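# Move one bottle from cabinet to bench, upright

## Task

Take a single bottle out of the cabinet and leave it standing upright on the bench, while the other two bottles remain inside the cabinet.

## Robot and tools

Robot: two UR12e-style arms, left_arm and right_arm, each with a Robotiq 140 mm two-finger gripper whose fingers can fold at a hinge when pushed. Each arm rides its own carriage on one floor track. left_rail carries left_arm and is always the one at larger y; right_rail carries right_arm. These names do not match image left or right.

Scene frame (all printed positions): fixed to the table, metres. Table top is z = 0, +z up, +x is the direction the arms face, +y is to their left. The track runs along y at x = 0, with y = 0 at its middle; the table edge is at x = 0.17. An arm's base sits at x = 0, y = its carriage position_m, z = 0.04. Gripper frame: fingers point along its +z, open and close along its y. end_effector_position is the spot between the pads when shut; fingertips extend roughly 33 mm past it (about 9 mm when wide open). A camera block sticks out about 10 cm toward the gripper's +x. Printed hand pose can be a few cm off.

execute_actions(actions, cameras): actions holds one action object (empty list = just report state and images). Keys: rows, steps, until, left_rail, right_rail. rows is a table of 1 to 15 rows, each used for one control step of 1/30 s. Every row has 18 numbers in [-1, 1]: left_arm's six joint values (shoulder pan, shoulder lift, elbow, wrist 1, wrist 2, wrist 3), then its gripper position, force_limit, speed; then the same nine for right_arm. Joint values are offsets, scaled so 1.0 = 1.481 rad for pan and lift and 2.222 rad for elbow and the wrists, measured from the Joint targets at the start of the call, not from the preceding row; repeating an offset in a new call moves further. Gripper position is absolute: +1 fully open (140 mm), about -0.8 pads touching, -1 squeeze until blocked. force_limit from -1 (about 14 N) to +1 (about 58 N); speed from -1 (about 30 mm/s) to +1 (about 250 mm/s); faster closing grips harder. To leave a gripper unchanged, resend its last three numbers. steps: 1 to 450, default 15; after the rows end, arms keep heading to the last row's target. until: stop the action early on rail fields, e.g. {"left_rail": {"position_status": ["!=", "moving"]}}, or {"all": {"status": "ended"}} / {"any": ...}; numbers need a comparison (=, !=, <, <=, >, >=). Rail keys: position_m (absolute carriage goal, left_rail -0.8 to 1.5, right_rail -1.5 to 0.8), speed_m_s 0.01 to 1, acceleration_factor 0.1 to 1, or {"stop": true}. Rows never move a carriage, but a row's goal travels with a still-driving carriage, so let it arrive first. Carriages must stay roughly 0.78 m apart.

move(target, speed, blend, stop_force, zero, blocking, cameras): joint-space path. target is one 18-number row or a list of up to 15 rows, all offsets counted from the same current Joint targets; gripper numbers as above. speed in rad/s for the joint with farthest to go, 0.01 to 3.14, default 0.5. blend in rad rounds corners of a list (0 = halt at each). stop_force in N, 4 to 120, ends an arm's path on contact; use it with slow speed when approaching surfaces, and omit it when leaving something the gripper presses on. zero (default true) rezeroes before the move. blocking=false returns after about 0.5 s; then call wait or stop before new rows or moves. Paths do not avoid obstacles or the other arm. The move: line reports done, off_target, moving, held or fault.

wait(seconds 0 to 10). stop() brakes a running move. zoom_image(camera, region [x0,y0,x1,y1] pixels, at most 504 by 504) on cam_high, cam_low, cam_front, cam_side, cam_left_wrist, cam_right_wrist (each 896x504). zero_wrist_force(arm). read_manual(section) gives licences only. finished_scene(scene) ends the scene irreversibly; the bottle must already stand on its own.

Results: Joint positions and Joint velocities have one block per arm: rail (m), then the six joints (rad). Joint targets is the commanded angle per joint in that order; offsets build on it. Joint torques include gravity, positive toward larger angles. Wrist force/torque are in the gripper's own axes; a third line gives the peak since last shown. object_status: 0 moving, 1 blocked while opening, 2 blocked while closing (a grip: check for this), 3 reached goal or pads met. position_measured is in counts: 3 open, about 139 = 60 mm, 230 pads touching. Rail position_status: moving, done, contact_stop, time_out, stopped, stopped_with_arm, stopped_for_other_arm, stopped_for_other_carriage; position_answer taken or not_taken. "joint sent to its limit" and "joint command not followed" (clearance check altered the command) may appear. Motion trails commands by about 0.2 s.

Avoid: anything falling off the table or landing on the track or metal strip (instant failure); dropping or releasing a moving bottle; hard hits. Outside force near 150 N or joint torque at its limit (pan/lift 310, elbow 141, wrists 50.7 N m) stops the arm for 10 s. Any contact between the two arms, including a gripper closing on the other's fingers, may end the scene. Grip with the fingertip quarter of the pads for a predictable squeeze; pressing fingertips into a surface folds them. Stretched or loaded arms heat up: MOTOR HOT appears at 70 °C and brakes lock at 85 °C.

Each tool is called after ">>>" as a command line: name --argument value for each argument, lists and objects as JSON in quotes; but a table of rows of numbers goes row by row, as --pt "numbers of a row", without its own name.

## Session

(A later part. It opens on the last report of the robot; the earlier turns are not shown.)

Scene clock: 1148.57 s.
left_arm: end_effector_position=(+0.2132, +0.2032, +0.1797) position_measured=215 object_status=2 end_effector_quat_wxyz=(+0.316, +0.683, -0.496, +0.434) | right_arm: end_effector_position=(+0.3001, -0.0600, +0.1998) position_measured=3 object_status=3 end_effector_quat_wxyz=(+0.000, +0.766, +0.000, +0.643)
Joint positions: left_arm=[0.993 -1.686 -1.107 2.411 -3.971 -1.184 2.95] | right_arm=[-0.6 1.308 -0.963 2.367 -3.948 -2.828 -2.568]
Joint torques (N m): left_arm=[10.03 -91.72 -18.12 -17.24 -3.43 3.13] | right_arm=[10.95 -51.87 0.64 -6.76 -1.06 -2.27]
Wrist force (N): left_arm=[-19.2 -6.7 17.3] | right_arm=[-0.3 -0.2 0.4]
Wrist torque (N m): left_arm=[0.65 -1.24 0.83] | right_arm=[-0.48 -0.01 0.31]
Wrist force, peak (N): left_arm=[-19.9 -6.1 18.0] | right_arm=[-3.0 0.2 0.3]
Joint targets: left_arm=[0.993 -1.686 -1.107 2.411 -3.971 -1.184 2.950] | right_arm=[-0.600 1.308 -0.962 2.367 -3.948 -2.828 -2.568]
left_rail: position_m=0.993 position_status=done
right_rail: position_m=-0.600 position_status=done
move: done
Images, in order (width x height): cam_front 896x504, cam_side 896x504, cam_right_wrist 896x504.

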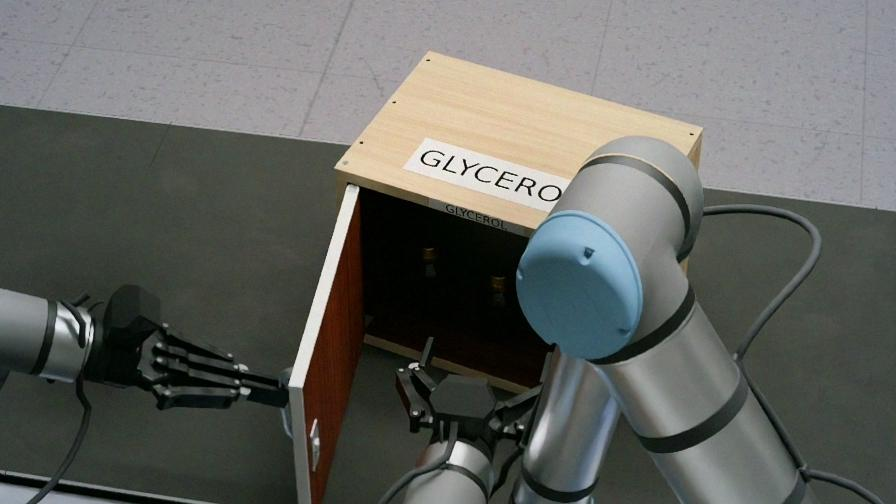

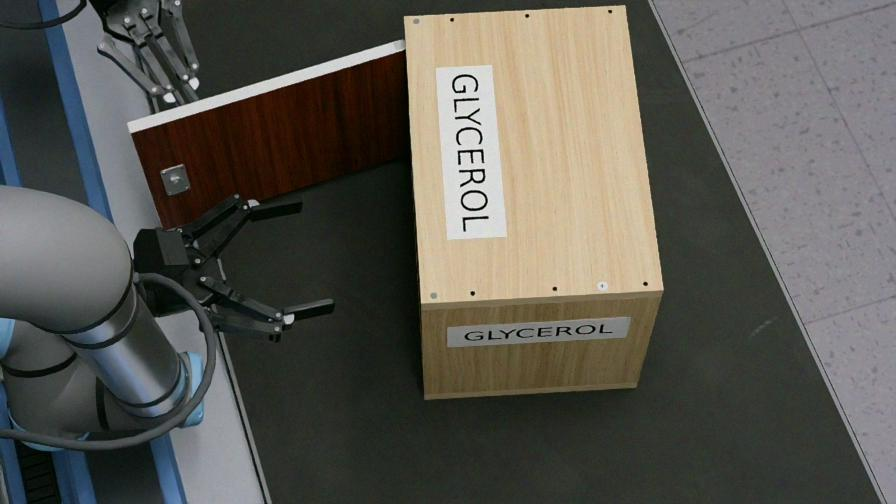

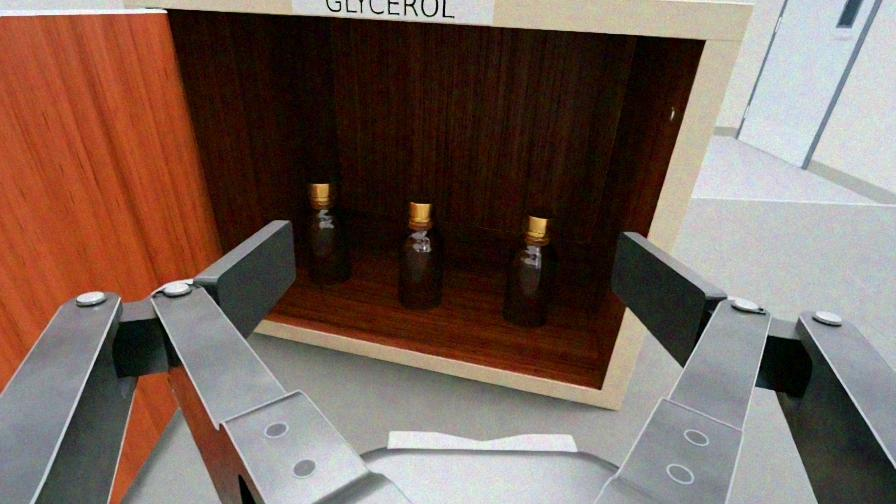

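>>> move --target '[0, 0, 0, 0, 0, 0, -1, 0, -1, -0.0967, 0.0266, -0.0552, 0.1933, 0.0549, 0.1457, 0.12, -0.05, 0]' --speed 0.35 --cameras '["cam_right_wrist", "cam_side"]'

>>> zoom_image --camera "cam_right_wrist" --region '[280, 60, 680, 284]'

Scene clock: 1295.83 s.
left_arm: end_effector_position=(+0.2132, +0.2032, +0.1797) position_measured=215 object_status=2 end_effector_quat_wxyz=(+0.316, +0.683, -0.496, +0.434) | right_arm: end_effector_position=(+0.3968, -0.0168, +0.1093) position_measured=114 object_status=3 end_effector_quat_wxyz=(+0.039, +0.817, -0.057, +0.572)
Joint positions: left_arm=[0.993 -1.686 -1.107 2.411 -3.971 -1.184 2.95] | right_arm=[-0.6 1.165 -0.923 2.244 -3.519 -2.706 -2.244]
Joint torques (N m): left_arm=[9.55 -90.64 -18.28 -17.11 -3.29 3.05] | right_arm=[-9.4 -61 -27.91 -2.55 0.12 3.04]
Wrist force (N): left_arm=[-19.5 -6.2 17.8] | right_arm=[-0.6 0.0 0.5]
Wrist torque (N m): left_arm=[0.78 -1.18 0.83] | right_arm=[-0.37 -0.04 0.10]
Wrist force, peak (N): left_arm=[-19.6 -6.2 18.6] | right_arm=[-0.1 -0.9 1.9]
Joint targets: left_arm=[0.993 -1.686 -1.107 2.411 -3.971 -1.184 2.950] | right_arm=[-0.600 1.165 -0.923 2.244 -3.519 -2.706 -2.244]
left_rail: position_m=0.993 position_status=done
right_rail: position_m=-0.600 position_status=done
move: done
Images, in order (width x height): cam_side 896x504, cam_right_wrist 896x504.

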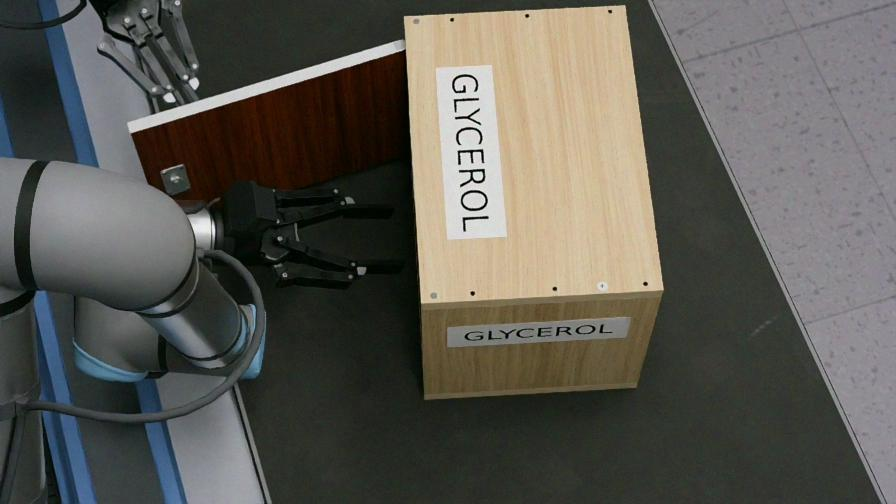

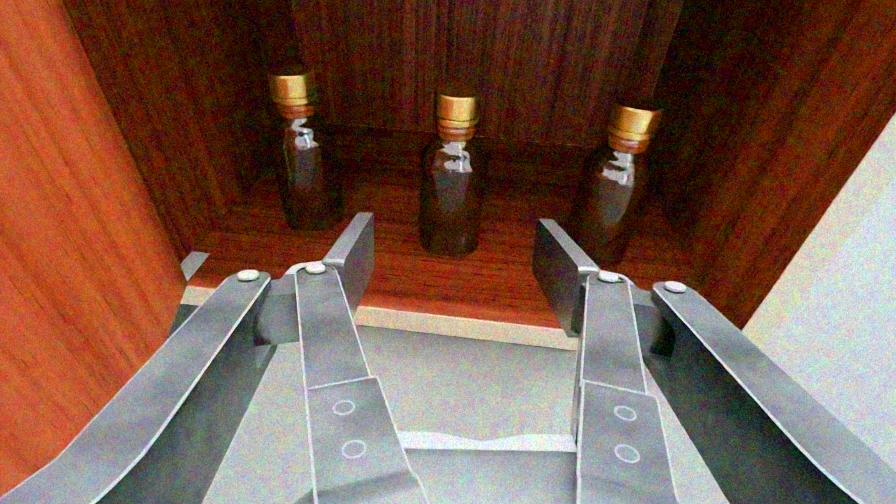

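Scaled by 1.260.

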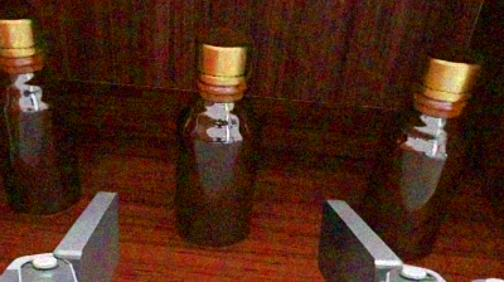

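>>> move --target '[0, 0, 0, 0, 0, 0, -1, 0, -1, -0.12255, 0.09527, -0.03557, -0.13859, 0.05616, -0.12554, 0.12, -0.05, 0]' --speed 0.15 --stop_force 8 --cameras '["cam_right_wrist", "cam_side"]'

>>> zoom_image --camera "cam_right_wrist" --region '[300, 60, 620, 300]'

Scene clock: 1367.70 s.
left_arm: end_effector_position=(+0.2132, +0.2032, +0.1797) position_measured=215 object_status=2 end_effector_quat_wxyz=(+0.316, +0.683, -0.496, +0.434) | right_arm: end_effector_position=(+0.5146, -0.0328, +0.0663) position_measured=114 object_status=3 end_effector_quat_wxyz=(+0.040, +0.817, -0.057, +0.572)
Joint positions: left_arm=[0.993 -1.686 -1.107 2.411 -3.971 -1.184 2.95] | right_arm=[-0.6 0.984 -0.782 2.165 -3.826 -2.581 -2.523]
Joint torques (N m): left_arm=[8.63 -91.62 -17.57 -17.1 -3.41 2.92] | right_arm=[-7.06 -68.27 -23.52 -7.3 1.12 -2.47]
Wrist force (N): left_arm=[-19.5 -6.5 17.8] | right_arm=[-0.6 0.0 0.6]
Wrist torque (N m): left_arm=[0.70 -1.19 0.83] | right_arm=[-0.36 0.01 0.34]
Wrist force, peak (N): left_arm=[-20.0 -6.3 18.1] | right_arm=[-0.7 0.0 1.5]
Joint targets: left_arm=[0.993 -1.686 -1.107 2.411 -3.971 -1.184 2.950] | right_arm=[-0.600 0.984 -0.782 2.165 -3.826 -2.581 -2.523]
left_rail: position_m=0.993 position_status=done
right_rail: position_m=-0.600 position_status=done
move: done
Images, in order (width x height): cam_side 896x504, cam_right_wrist 896x504.

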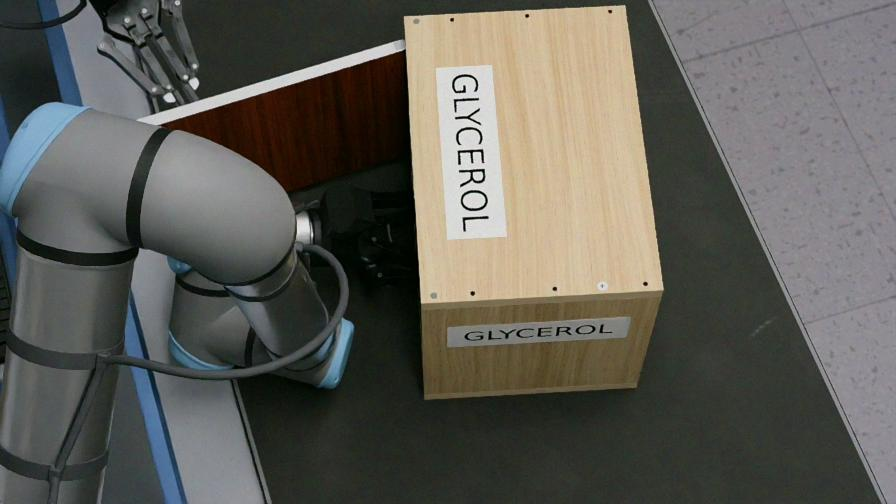

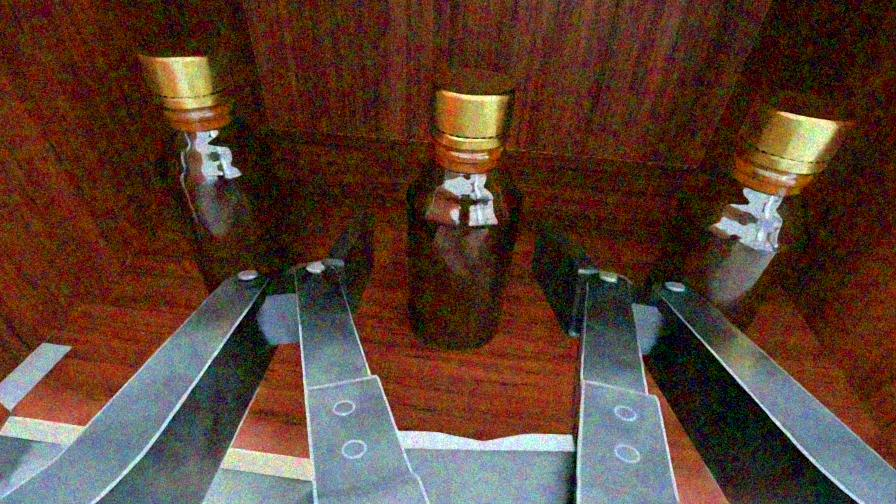

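Scaled by 1.575.

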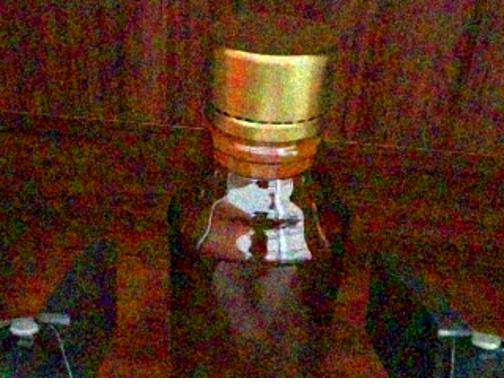

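>>> move --pt "0 0 0 0 0 0 -1 0 -1 0.0191 -0.02282 0.00936 0.01951 -0.00969 0.01604 0.12 -0.05 0" --pt "0 0 0 0 0 0 -1 0 -1 0.0191 -0.02282 0.00936 0.01951 -0.00969 0.01604 -1 -0.05 -1" --speed 0.1 --cameras '["cam_right_wrist"]'

Scene clock: 1476.40 s.
left_arm: end_effector_position=(+0.2132, +0.2032, +0.1797) position_measured=215 object_status=2 end_effector_quat_wxyz=(+0.316, +0.683, -0.496, +0.434) | right_arm: end_effector_position=(+0.4947, -0.0316, +0.0798) position_measured=162 object_status=0 end_effector_quat_wxyz=(+0.040, +0.817, -0.057, +0.572)
Joint positions: left_arm=[0.993 -1.686 -1.107 2.411 -3.971 -1.184 2.95] | right_arm=[-0.6 1.012 -0.816 2.186 -3.783 -2.602 -2.487]
Joint torques (N m): left_arm=[8.97 -90.91 -18.68 -16.96 -3.4 2.83] | right_arm=[13.16 -87.33 -3.47 -1.81 -4.11 1.87]
Wrist force (N): left_arm=[-19.6 -5.9 18.4] | right_arm=[0.6 0.3 -1.6]
Wrist torque (N m): left_arm=[0.79 -1.27 0.83] | right_arm=[-0.27 0.09 0.18]
Wrist force, peak (N): left_arm=[-19.6 -5.9 18.4] | right_arm=[0.6 -0.3 -2.0]
Joint targets: left_arm=[0.993 -1.686 -1.107 2.411 -3.971 -1.184 2.950] | right_arm=[-0.600 1.012 -0.816 2.186 -3.783 -2.602 -2.487]
left_rail: position_m=0.993 position_status=done
right_rail: position_m=-0.600 position_status=done
move: done
Images, in order (width x height): cam_right_wrist 896x504.

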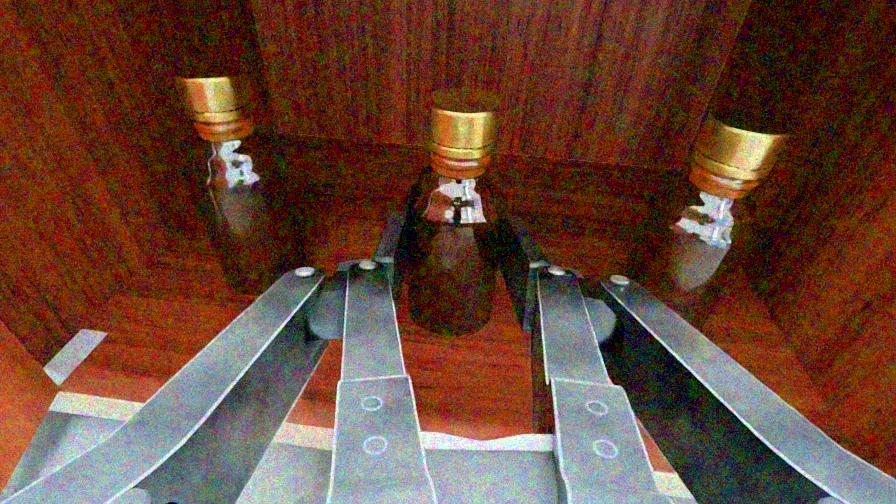

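>>> move --target '[0, 0, 0, 0, 0, 0, -1, 0, -1, 0.00038, -0.02151, 0.00238, 0.01223, -0.00017, 0.0003, -1, -0.05, -1]' --speed 0.06 --cameras '["cam_right_wrist"]'

Scene clock: 1561.23 s.
left_arm: end_effector_position=(+0.2132, +0.2032, +0.1798) position_measured=215 object_status=2 end_effector_quat_wxyz=(+0.316, +0.683, -0.496, +0.434) | right_arm: end_effector_position=(+0.4946, -0.0311, +0.0960) position_measured=162 object_status=2 end_effector_quat_wxyz=(+0.040, +0.817, -0.057, +0.572)
Joint positions: left_arm=[0.993 -1.686 -1.107 2.411 -3.971 -1.184 2.95] | right_arm=[-0.6 1.013 -0.847 2.191 -3.756 -2.603 -2.487]
Joint torques (N m): left_arm=[8.51 -87.46 -25.11 -17.05 -2.17 3.06] | right_arm=[10.69 -96.73 -3.21 -2.72 -5.95 1.83]
Wrist force (N): left_arm=[-18.5 -6.7 17.5] | right_arm=[-2.9 0.3 1.4]
Wrist torque (N m): left_arm=[0.84 -1.21 0.84] | right_arm=[-0.30 -0.11 0.17]
Wrist force, peak (N): left_arm=[-20.0 -6.4 18.0] | right_arm=[-3.6 0.3 1.5]
Joint targets: left_arm=[0.993 -1.686 -1.107 2.411 -3.971 -1.184 2.950] | right_arm=[-0.600 1.013 -0.848 2.191 -3.756 -2.603 -2.487]
left_rail: position_m=0.993 position_status=done
right_rail: position_m=-0.600 position_status=done
move: done
Images, in order (width x height): cam_right_wrist 896x504.

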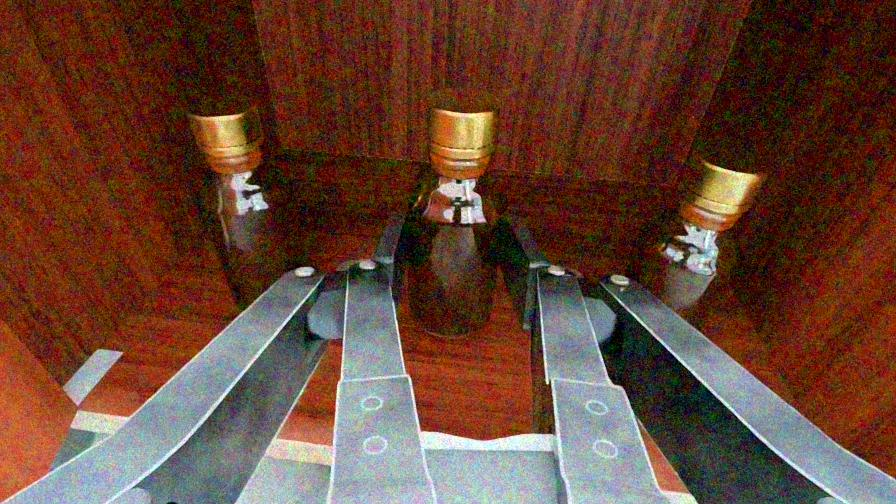

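>>> move --pt "0 0 0 0 0 0 -1 0 -1 0.10256 -0.04323 0.04373 0.0812 -0.0461 0.10854 -1 -0.05 -1" --pt "0 0 0 0 0 0 -1 0 -1 0.21878 -0.11561 0.07406 0.26676 -0.07989 0.28996 -1 -0.05 -1" --speed 0.3 --blend '[0.04, 0]'

>>> execute_actions --actions '[{"right_rail": {"position_m": -0.85, "acceleration_factor": 0.7}, "steps": 120, "until": {"right_rail": {"position_status": ["!=", "moving"]}}}]' --cameras '["cam_right_wrist", "cam_side", "cam_high"]'

Scene clock: 1592.97 s.
left_arm: end_effector_position=(+0.2132, +0.2032, +0.1797) position_measured=215 object_status=2 end_effector_quat_wxyz=(+0.316, +0.683, -0.496, +0.434) | right_arm: end_effector_position=(+0.2798, -0.0496, +0.1002) position_measured=162 object_status=2 end_effector_quat_wxyz=(+0.040, +0.817, -0.057, +0.572)
Joint positions: left_arm=[0.993 -1.686 -1.107 2.411 -3.971 -1.184 2.95] | right_arm=[-0.6 1.337 -1.019 2.356 -3.163 -2.78 -1.843]
Joint torques (N m): left_arm=[9.26 -79.29 -35.03 -16.7 -0.19 2.91] | right_arm=[7 -80.37 -4.9 -3.39 -7.06 1.75]
Wrist force (N): left_arm=[-18.5 -6.9 17.3] | right_arm=[-2.8 -0.4 1.5]
Wrist torque (N m): left_arm=[0.78 -1.20 0.84] | right_arm=[-0.45 -0.18 0.09]
Wrist force, peak (N): left_arm=[-19.0 -7.2 17.9] | right_arm=[-2.8 0.1 2.9]
Joint targets: left_arm=[0.993 -1.686 -1.107 2.411 -3.971 -1.184 2.950] | right_arm=[-0.600 1.337 -1.019 2.356 -3.163 -2.780 -1.842]
left_rail: position_m=0.993 position_status=done
right_rail: position_m=-0.600 position_status=done
move: done

Scene clock: 1594.70 s.
left_arm: end_effector_position=(+0.2132, +0.2032, +0.1797) position_measured=215 object_status=2 end_effector_quat_wxyz=(+0.316, +0.683, -0.496, +0.434) | right_arm: end_effector_position=(+0.2797, -0.2997, +0.1002) position_measured=162 object_status=2 end_effector_quat_wxyz=(+0.040, +0.817, -0.057, +0.572)
Joint positions: left_arm=[0.993 -1.686 -1.107 2.411 -3.971 -1.184 2.95] | right_arm=[-0.85 1.337 -1.019 2.356 -3.163 -2.78 -1.842]
Joint torques (N m): left_arm=[7.01 -79.06 -37.61 -16.74 -0.3 2.46] | right_arm=[4.09 -68.59 -22.88 -3.93 -6.6 2.01]
Wrist force (N): left_arm=[-18.7 -7.2 17.9] | right_arm=[-3.0 -0.4 1.1]
Wrist torque (N m): left_arm=[0.72 -1.17 0.83] | right_arm=[-0.46 -0.15 0.09]
Wrist force, peak (N): left_arm=[-18.7 -7.2 17.9] | right_arm=[-3.2 -1.4 1.1]
Joint targets: left_arm=[0.993 -1.686 -1.107 2.411 -3.971 -1.184 2.950] | right_arm=[-0.850 1.337 -1.019 2.356 -3.163 -2.780 -1.842]
Tool commands: left_gripper/position=-1.0 left_gripper/force_limit=+0.0 left_gripper/speed=-1.0 right_gripper/position=-1.0 right_gripper/force_limit=-0.05 right_gripper/speed=-1.0
left_rail: position_m=0.993 position_status=done
right_rail: position_m=-0.850 position_status=done
Images, in order (width x height): cam_high 896x504, cam_side 896x504, cam_right_wrist 896x504.

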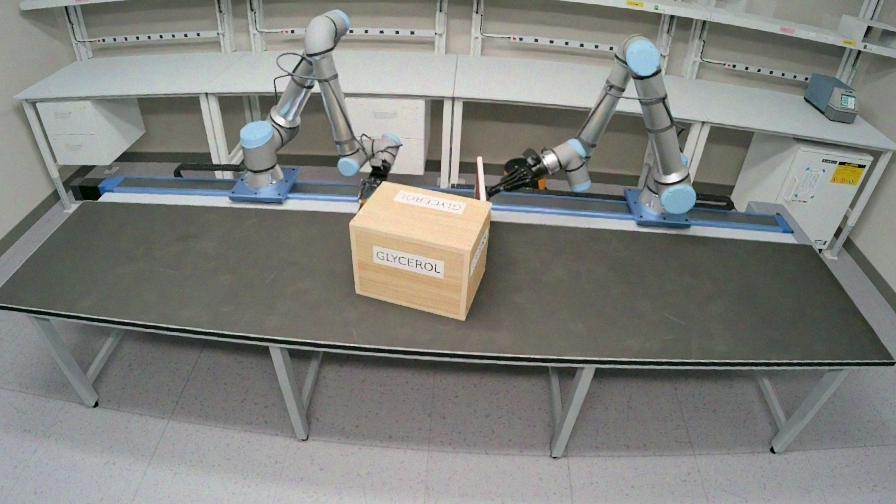

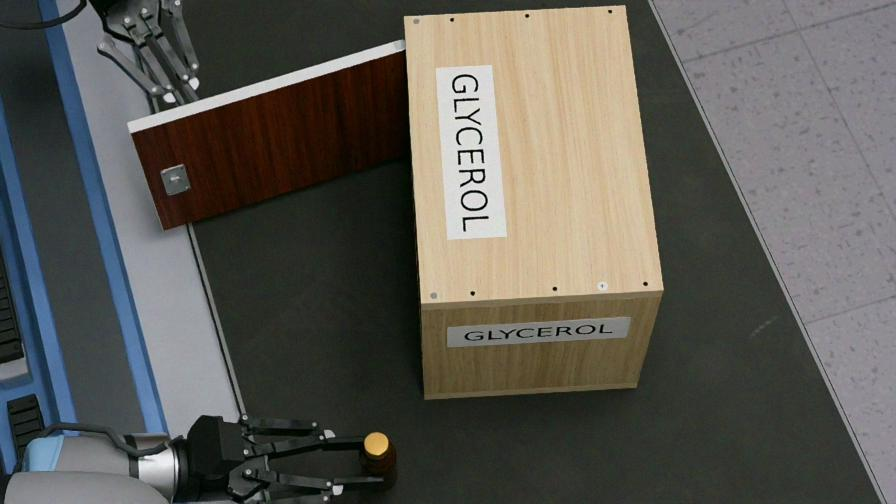

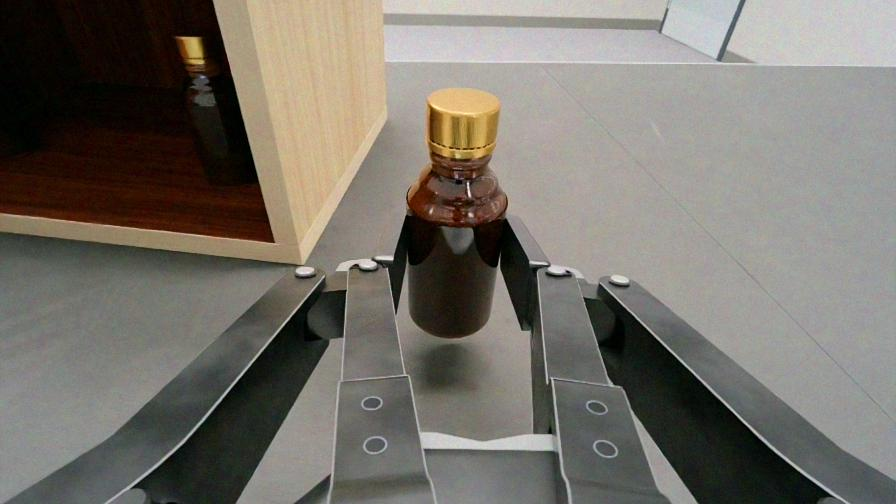

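>>> move --pt "0 0 0 0 0 0 -1 0 -1 0 0.04259 -0.00245 -0.02593 0 0 -1 -0.05 -1" --pt "0 0 0 0 0 0 -1 0 -1 0 0.07616 -0.00536 -0.04539 0 0 -1 -0.05 -1" --speed '[0.08, 0.02]' --stop_force 5 --cameras '["cam_right_wrist", "cam_side"]'

Scene clock: 1606.53 s.
left_arm: end_effector_position=(+0.2132, +0.2032, +0.1797) position_measured=215 object_status=2 end_effector_quat_wxyz=(+0.316, +0.683, -0.496, +0.434) | right_arm: end_effector_position=(+0.2798, -0.2995, +0.0612) position_measured=162 object_status=2 end_effector_quat_wxyz=(+0.040, +0.817, -0.057, +0.572)
Joint positions: left_arm=[0.993 -1.686 -1.107 2.411 -3.971 -1.184 2.95] | right_arm=[-0.85 1.337 -0.931 2.347 -3.243 -2.78 -1.842]
Joint torques (N m): left_arm=[6.23 -79.63 -42.89 -16.6 -0.52 2.62] | right_arm=[-3.89 -82.17 -1.16 -2.97 -1.96 1.79]
Wrist force (N): left_arm=[-18.9 -7.1 17.6] | right_arm=[-2.4 -0.1 2.3]
Wrist torque (N m): left_arm=[0.74 -1.11 0.84] | right_arm=[-0.38 -0.20 0.12]
Wrist force, peak (N): left_arm=[-18.7 -7.0 18.1] | right_arm=[8.0 1.3 -4.4]
Joint targets: left_arm=[0.993 -1.686 -1.107 2.411 -3.971 -1.184 2.950] | right_arm=[-0.850 1.337 -0.931 2.347 -3.243 -2.780 -1.842]
left_rail: position_m=0.993 position_status=done
right_rail: position_m=-0.850 position_status=done
move: contact (right_arm); path passed 1 of 2 targets; right_arm: the shoulder lift is farthest, 0.025 rad from its target
Images, in order (width x height): cam_side 896x504, cam_right_wrist 896x504.

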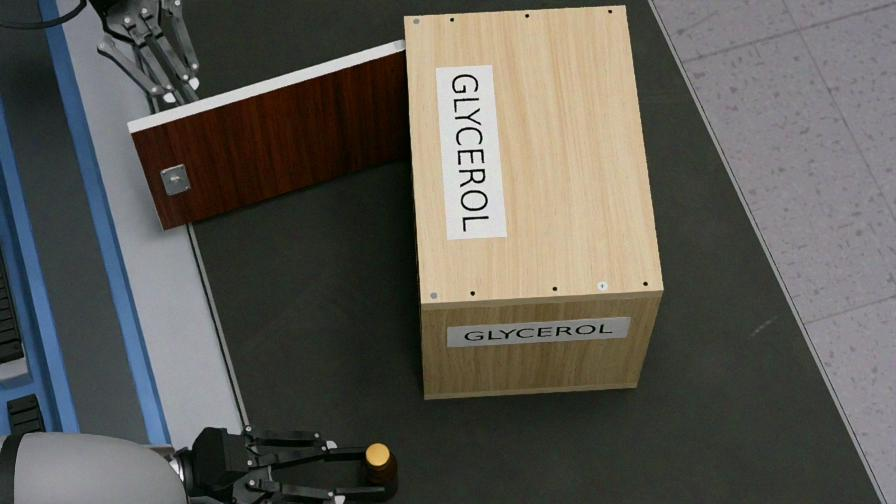

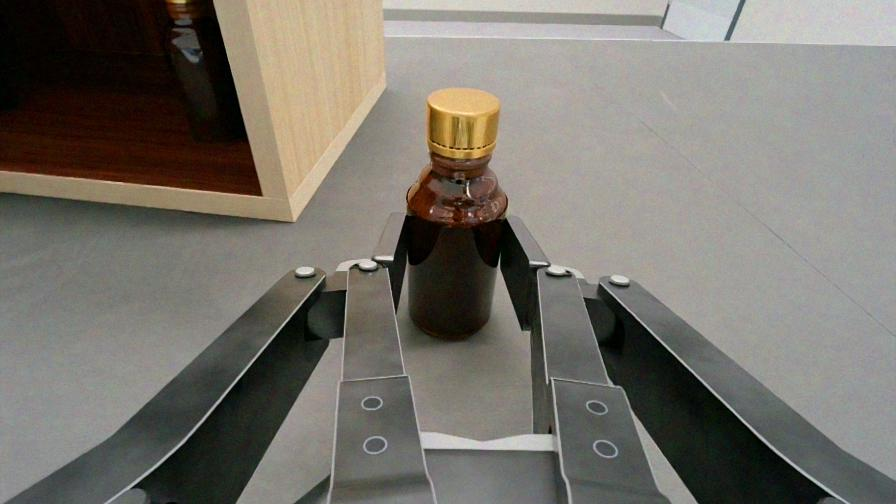

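>>> move --pt "0 0 0 0 0 0 -1 0 -1 0 0.0008 -0.0001 -0.0005 0 0 -1 -0.05 -1" --pt "0 0 0 0 0 0 -1 0 -1 0 0.0008 -0.0001 -0.0005 0 0 0.12 -0.05 -1" --pt "0 0 0 0 0 0 -1 0 -1 0.05478 -0.06235 -0.00264 0.1434 -0.00562 0.10493 0.12 -0.05 -1" --pt "0 0 0 0 0 0 -1 0 -1 0.10835 -0.11638 -0.01614 0.29008 -0.00303 0.20838 0.12 -0.05 -1" --speed '[0.05, 0.05, 0.2, 0.3]' --blend '[0, 0, 0.05, 0]' --cameras '["cam_right_wrist", "cam_side"]'

Scene clock: 1669.93 s.
left_arm: end_effector_position=(+0.2132, +0.2032, +0.1797) position_measured=215 object_status=2 end_effector_quat_wxyz=(+0.316, +0.683, -0.496, +0.434) | right_arm: end_effector_position=(+0.1872, -0.2865, +0.0954) position_measured=114 object_status=3 end_effector_quat_wxyz=(+0.040, +0.817, -0.057, +0.572)
Joint positions: left_arm=[0.993 -1.686 -1.107 2.411 -3.971 -1.184 2.95] | right_arm=[-0.85 1.497 -1.103 2.311 -2.598 -2.787 -1.38]
Joint torques (N m): left_arm=[5.55 -79.17 -42.85 -16.76 -0.3 2.38] | right_arm=[10.63 -75.32 -31.35 -1.17 0.1 2]
Wrist force (N): left_arm=[-18.6 -6.9 17.3] | right_arm=[-0.5 -0.3 2.2]
Wrist torque (N m): left_arm=[0.79 -1.15 0.84] | right_arm=[-0.46 -0.05 0.08]
Wrist force, peak (N): left_arm=[-19.0 -6.9 17.9] | right_arm=[12.0 1.8 -6.4]
Joint targets: left_arm=[0.993 -1.686 -1.107 2.411 -3.971 -1.184 2.950] | right_arm=[-0.850 1.497 -1.103 2.311 -2.598 -2.787 -1.379]
left_rail: position_m=0.993 position_status=done
right_rail: position_m=-0.850 position_status=done
move: done
Images, in order (width x height): cam_side 896x504, cam_right_wrist 896x504.

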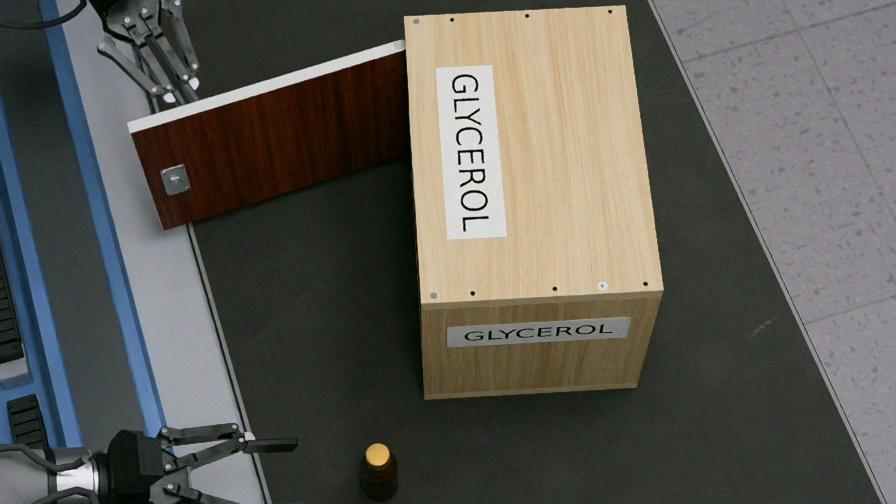

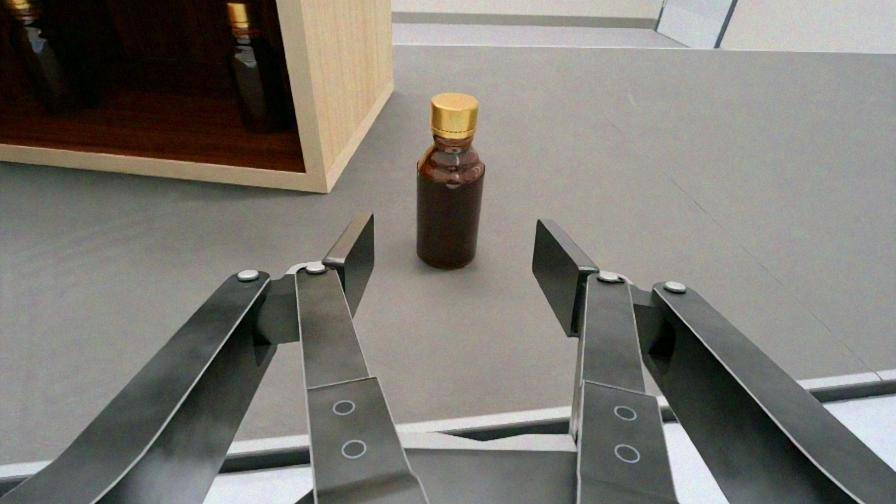

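>>> move --pt "0 0 0 0 0 0 0.1 -1 -1 0 0 0 0 0 0 0.12 -0.05 -1" --pt "-0.04292 -0.08415 0.05521 0.00669 0.02536 -0.01444 0.1 -1 -1 0 0 0 0 0 0 0.12 -0.05 -1" --pt "-0.04292 -0.08415 0.05521 0.00669 0.02536 -0.01444 -1 -1 0 0 0 0 0 0 0 0.12 -0.05 -1" --pt "0.11038 0.00642 -0.00793 -0.00926 -0.08713 0.04488 -1 -1 0 0 0 0 0 0 0 0.12 -0.05 -1" --speed '[0.1, 0.15, 0.1, 0.15]' --cameras '["cam_left_wrist", "cam_side"]'

Scene clock: 1886.60 s.
left_arm: end_effector_position=(+0.2772, +0.2179, +0.1799) position_measured=233 object_status=3 end_effector_quat_wxyz=(+0.327, +0.669, -0.513, +0.426) | right_arm: end_effector_position=(+0.1872, -0.2865, +0.0954) position_measured=114 object_status=3 end_effector_quat_wxyz=(+0.040, +0.817, -0.057, +0.572)
Joint positions: left_arm=[0.993 -1.523 -1.097 2.393 -3.992 -1.378 3.049] | right_arm=[-0.85 1.497 -1.103 2.311 -2.598 -2.787 -1.379]
Joint torques (N m): left_arm=[16.43 -49.26 -32.23 -7.04 -2.58 4.12] | right_arm=[12.29 -75.18 -29.75 -1.94 -0.21 2.63]
Wrist force (N): left_arm=[0.4 3.4 -0.5] | right_arm=[-0.4 -0.5 2.1]
Wrist torque (N m): left_arm=[0.83 -0.28 0.17] | right_arm=[-0.49 -0.09 0.08]
Wrist force, peak (N): left_arm=[-18.8 -6.6 17.9] | right_arm=[-0.7 -0.2 2.7]
Joint targets: left_arm=[0.993 -1.522 -1.097 2.393 -3.992 -1.378 3.049] | right_arm=[-0.850 1.497 -1.103 2.311 -2.598 -2.787 -1.379]
left_rail: position_m=0.993 position_status=done
right_rail: position_m=-0.850 position_status=done
move: done
Images, in order (width x height): cam_side 896x504, cam_left_wrist 896x504.

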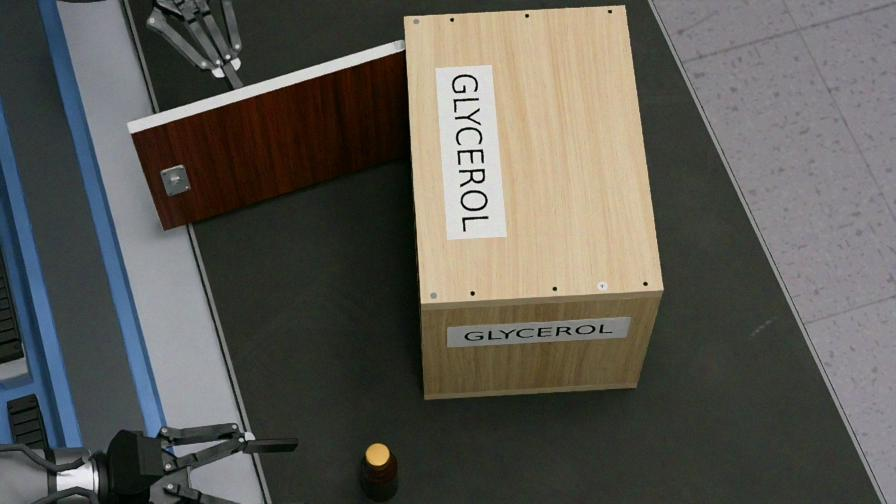

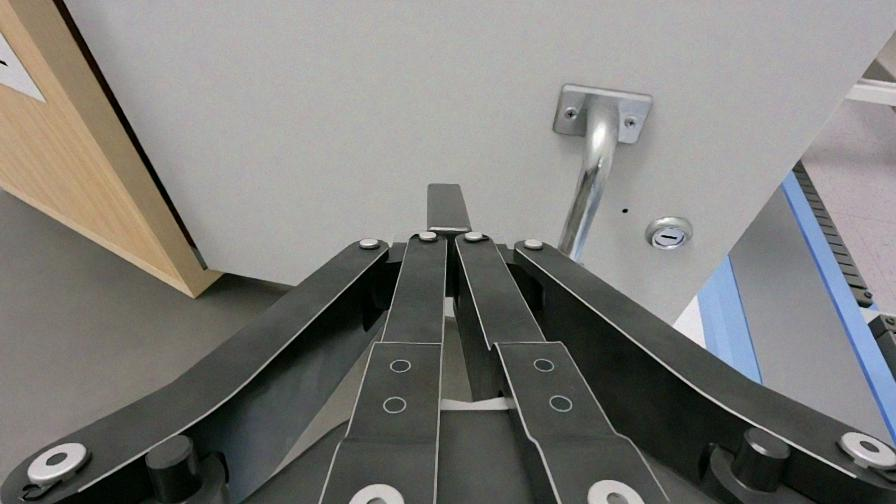

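>>> move --pt "-0.07368 0.03591 -0.0693 0.06824 0.12806 -0.06862 -1 -1 0 0 0 0 0 0 0 0.12 -0.05 -1" --pt "-0.11525 0.10491 -0.20158 0.25615 0.30763 -0.22663 -1 -1 0 0 0 0 0 0 0 0.12 -0.05 -1" --pt "-0.0783 0.17888 -0.35493 0.55187 0.40307 -0.45422 -1 -1 0 0 0 0 0 0 0 0.12 -0.05 -1" --pt "-0.05746 0.195 -0.37041 0.53306 0.39707 -0.42757 -1 -1 0 0 0 0 0 0 0 0.12 -0.05 -1" --speed '[0.2, 0.2, 0.18, 0.04]' --blend '[0.03, 0.05, 0.02, 0]' --stop_force 20 --cameras '["cam_left_wrist", "cam_side", "cam_front"]'

Scene clock: 1928.53 s.
left_arm: end_effector_position=(+0.4094, -0.0331, +0.1797) position_measured=233 object_status=3 end_effector_quat_wxyz=(+0.075, +0.835, -0.118, +0.532) | right_arm: end_effector_position=(+0.1872, -0.2865, +0.0954) position_measured=114 object_status=3 end_effector_quat_wxyz=(+0.040, +0.817, -0.057, +0.572)
Joint positions: left_arm=[0.993 -1.636 -0.831 1.603 -2.773 -0.485 2.048] | right_arm=[-0.85 1.497 -1.103 2.311 -2.598 -2.787 -1.379]
Joint torques (N m): left_arm=[-13.08 -113.13 -27.59 -7.37 1.88 -3.74] | right_arm=[10.79 -75.92 -29.51 -2.23 -0.88 1.98]
Wrist force (N): left_arm=[0.1 3.9 -0.1] | right_arm=[-0.3 -0.1 2.2]
Wrist torque (N m): left_arm=[0.91 -0.21 0.56] | right_arm=[-0.41 -0.11 0.08]
Wrist force, peak (N): left_arm=[-7.9 -1.7 -21.0] | right_arm=[-0.6 0.2 2.8]
Joint targets: left_arm=[0.993 -1.636 -0.831 1.603 -2.773 -0.485 2.048] | right_arm=[-0.850 1.497 -1.103 2.311 -2.598 -2.787 -1.379]
left_rail: position_m=0.993 position_status=done
right_rail: position_m=-0.850 position_status=done
move: contact (left_arm); path passed 3 of 4 targets; left_arm: the wrist 3 is farthest, 0.051 rad from its target
Images, in order (width x height): cam_front 896x504, cam_side 896x504, cam_left_wrist 896x504.

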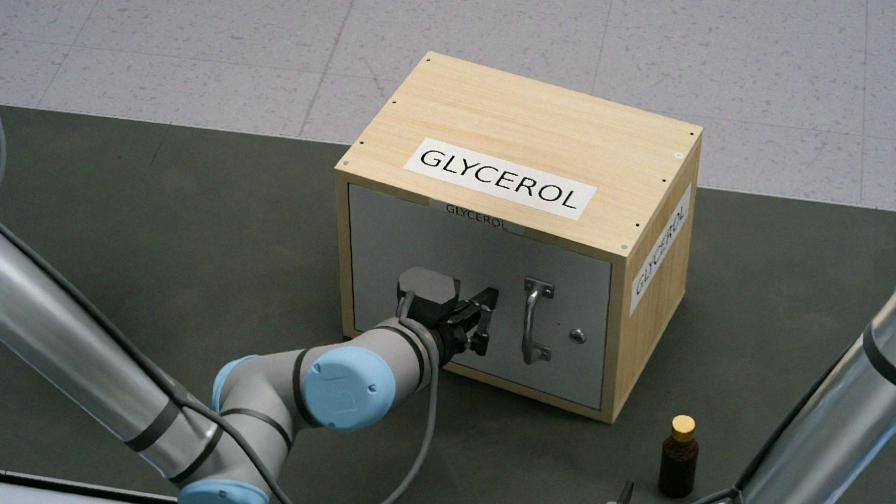

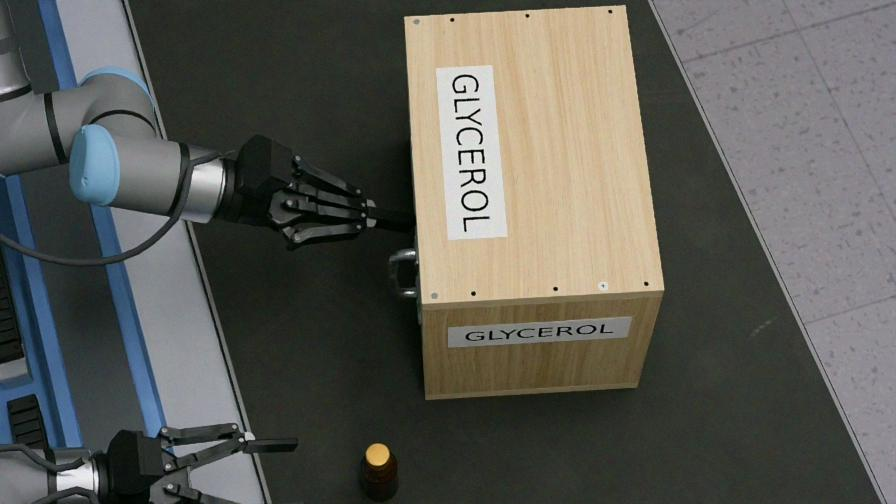

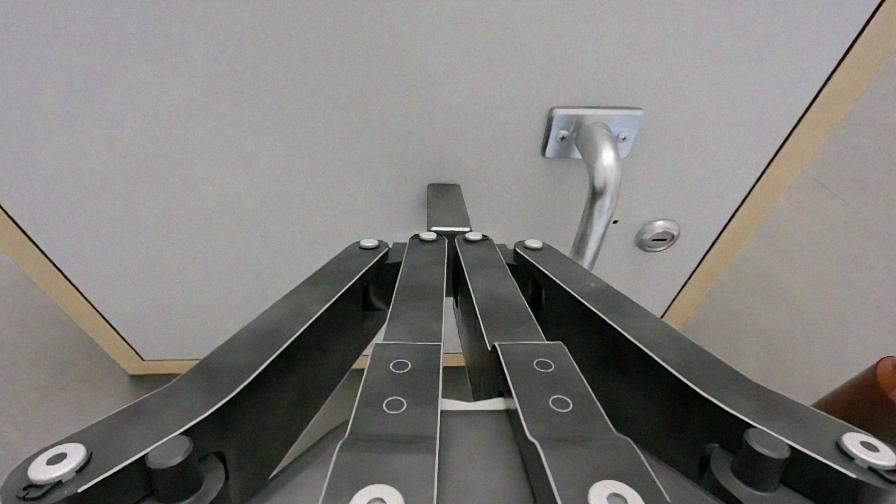

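>>> move --target '[-0.0313, -0.0242, 0.0232, 0.0282, 0.009, -0.04, -1, -1, 0, 0, 0, 0, 0, 0, 0, 0.12, -0.05, -1]' --speed 0.12 --cameras '["cam_front"]'

Scene clock: 1940.37 s.
left_arm: end_effector_position=(+0.3683, -0.0188, +0.1802) position_measured=233 object_status=3 end_effector_quat_wxyz=(+0.076, +0.835, -0.118, +0.533) | right_arm: end_effector_position=(+0.1872, -0.2865, +0.0954) position_measured=114 object_status=3 end_effector_quat_wxyz=(+0.040, +0.817, -0.057, +0.572)
Joint positions: left_arm=[0.993 -1.682 -0.866 1.655 -2.71 -0.465 1.959] | right_arm=[-0.85 1.497 -1.103 2.311 -2.598 -2.787 -1.379]
Joint torques (N m): left_arm=[-12.65 -109.54 -27.17 -3.79 4.76 -3.93] | right_arm=[8.99 -76.04 -29.85 -2.08 -0.61 2.29]
Wrist force (N): left_arm=[0.3 3.7 -0.3] | right_arm=[-0.5 0.1 2.4]
Wrist torque (N m): left_arm=[0.84 -0.28 0.57] | right_arm=[-0.37 -0.06 0.07]
Wrist force, peak (N): left_arm=[0.5 4.8 -0.1] | right_arm=[-0.8 -0.3 2.6]
Joint targets: left_arm=[0.993 -1.682 -0.867 1.655 -2.710 -0.465 1.959] | right_arm=[-0.850 1.497 -1.103 2.311 -2.598 -2.787 -1.379]
left_rail: position_m=0.993 position_status=done
right_rail: position_m=-0.850 position_status=done
move: done
Images, in order (width x height): cam_front 896x504.

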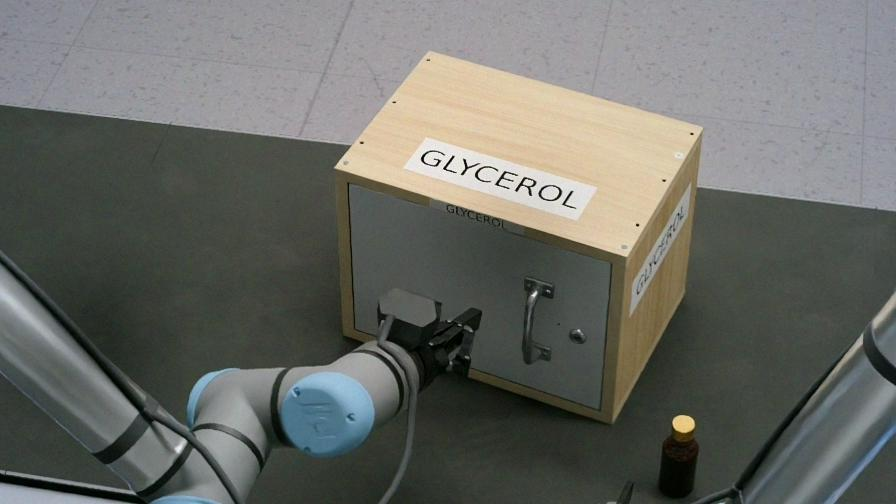

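>>> finished_scene --scene 1

The scene is finished: the task was done.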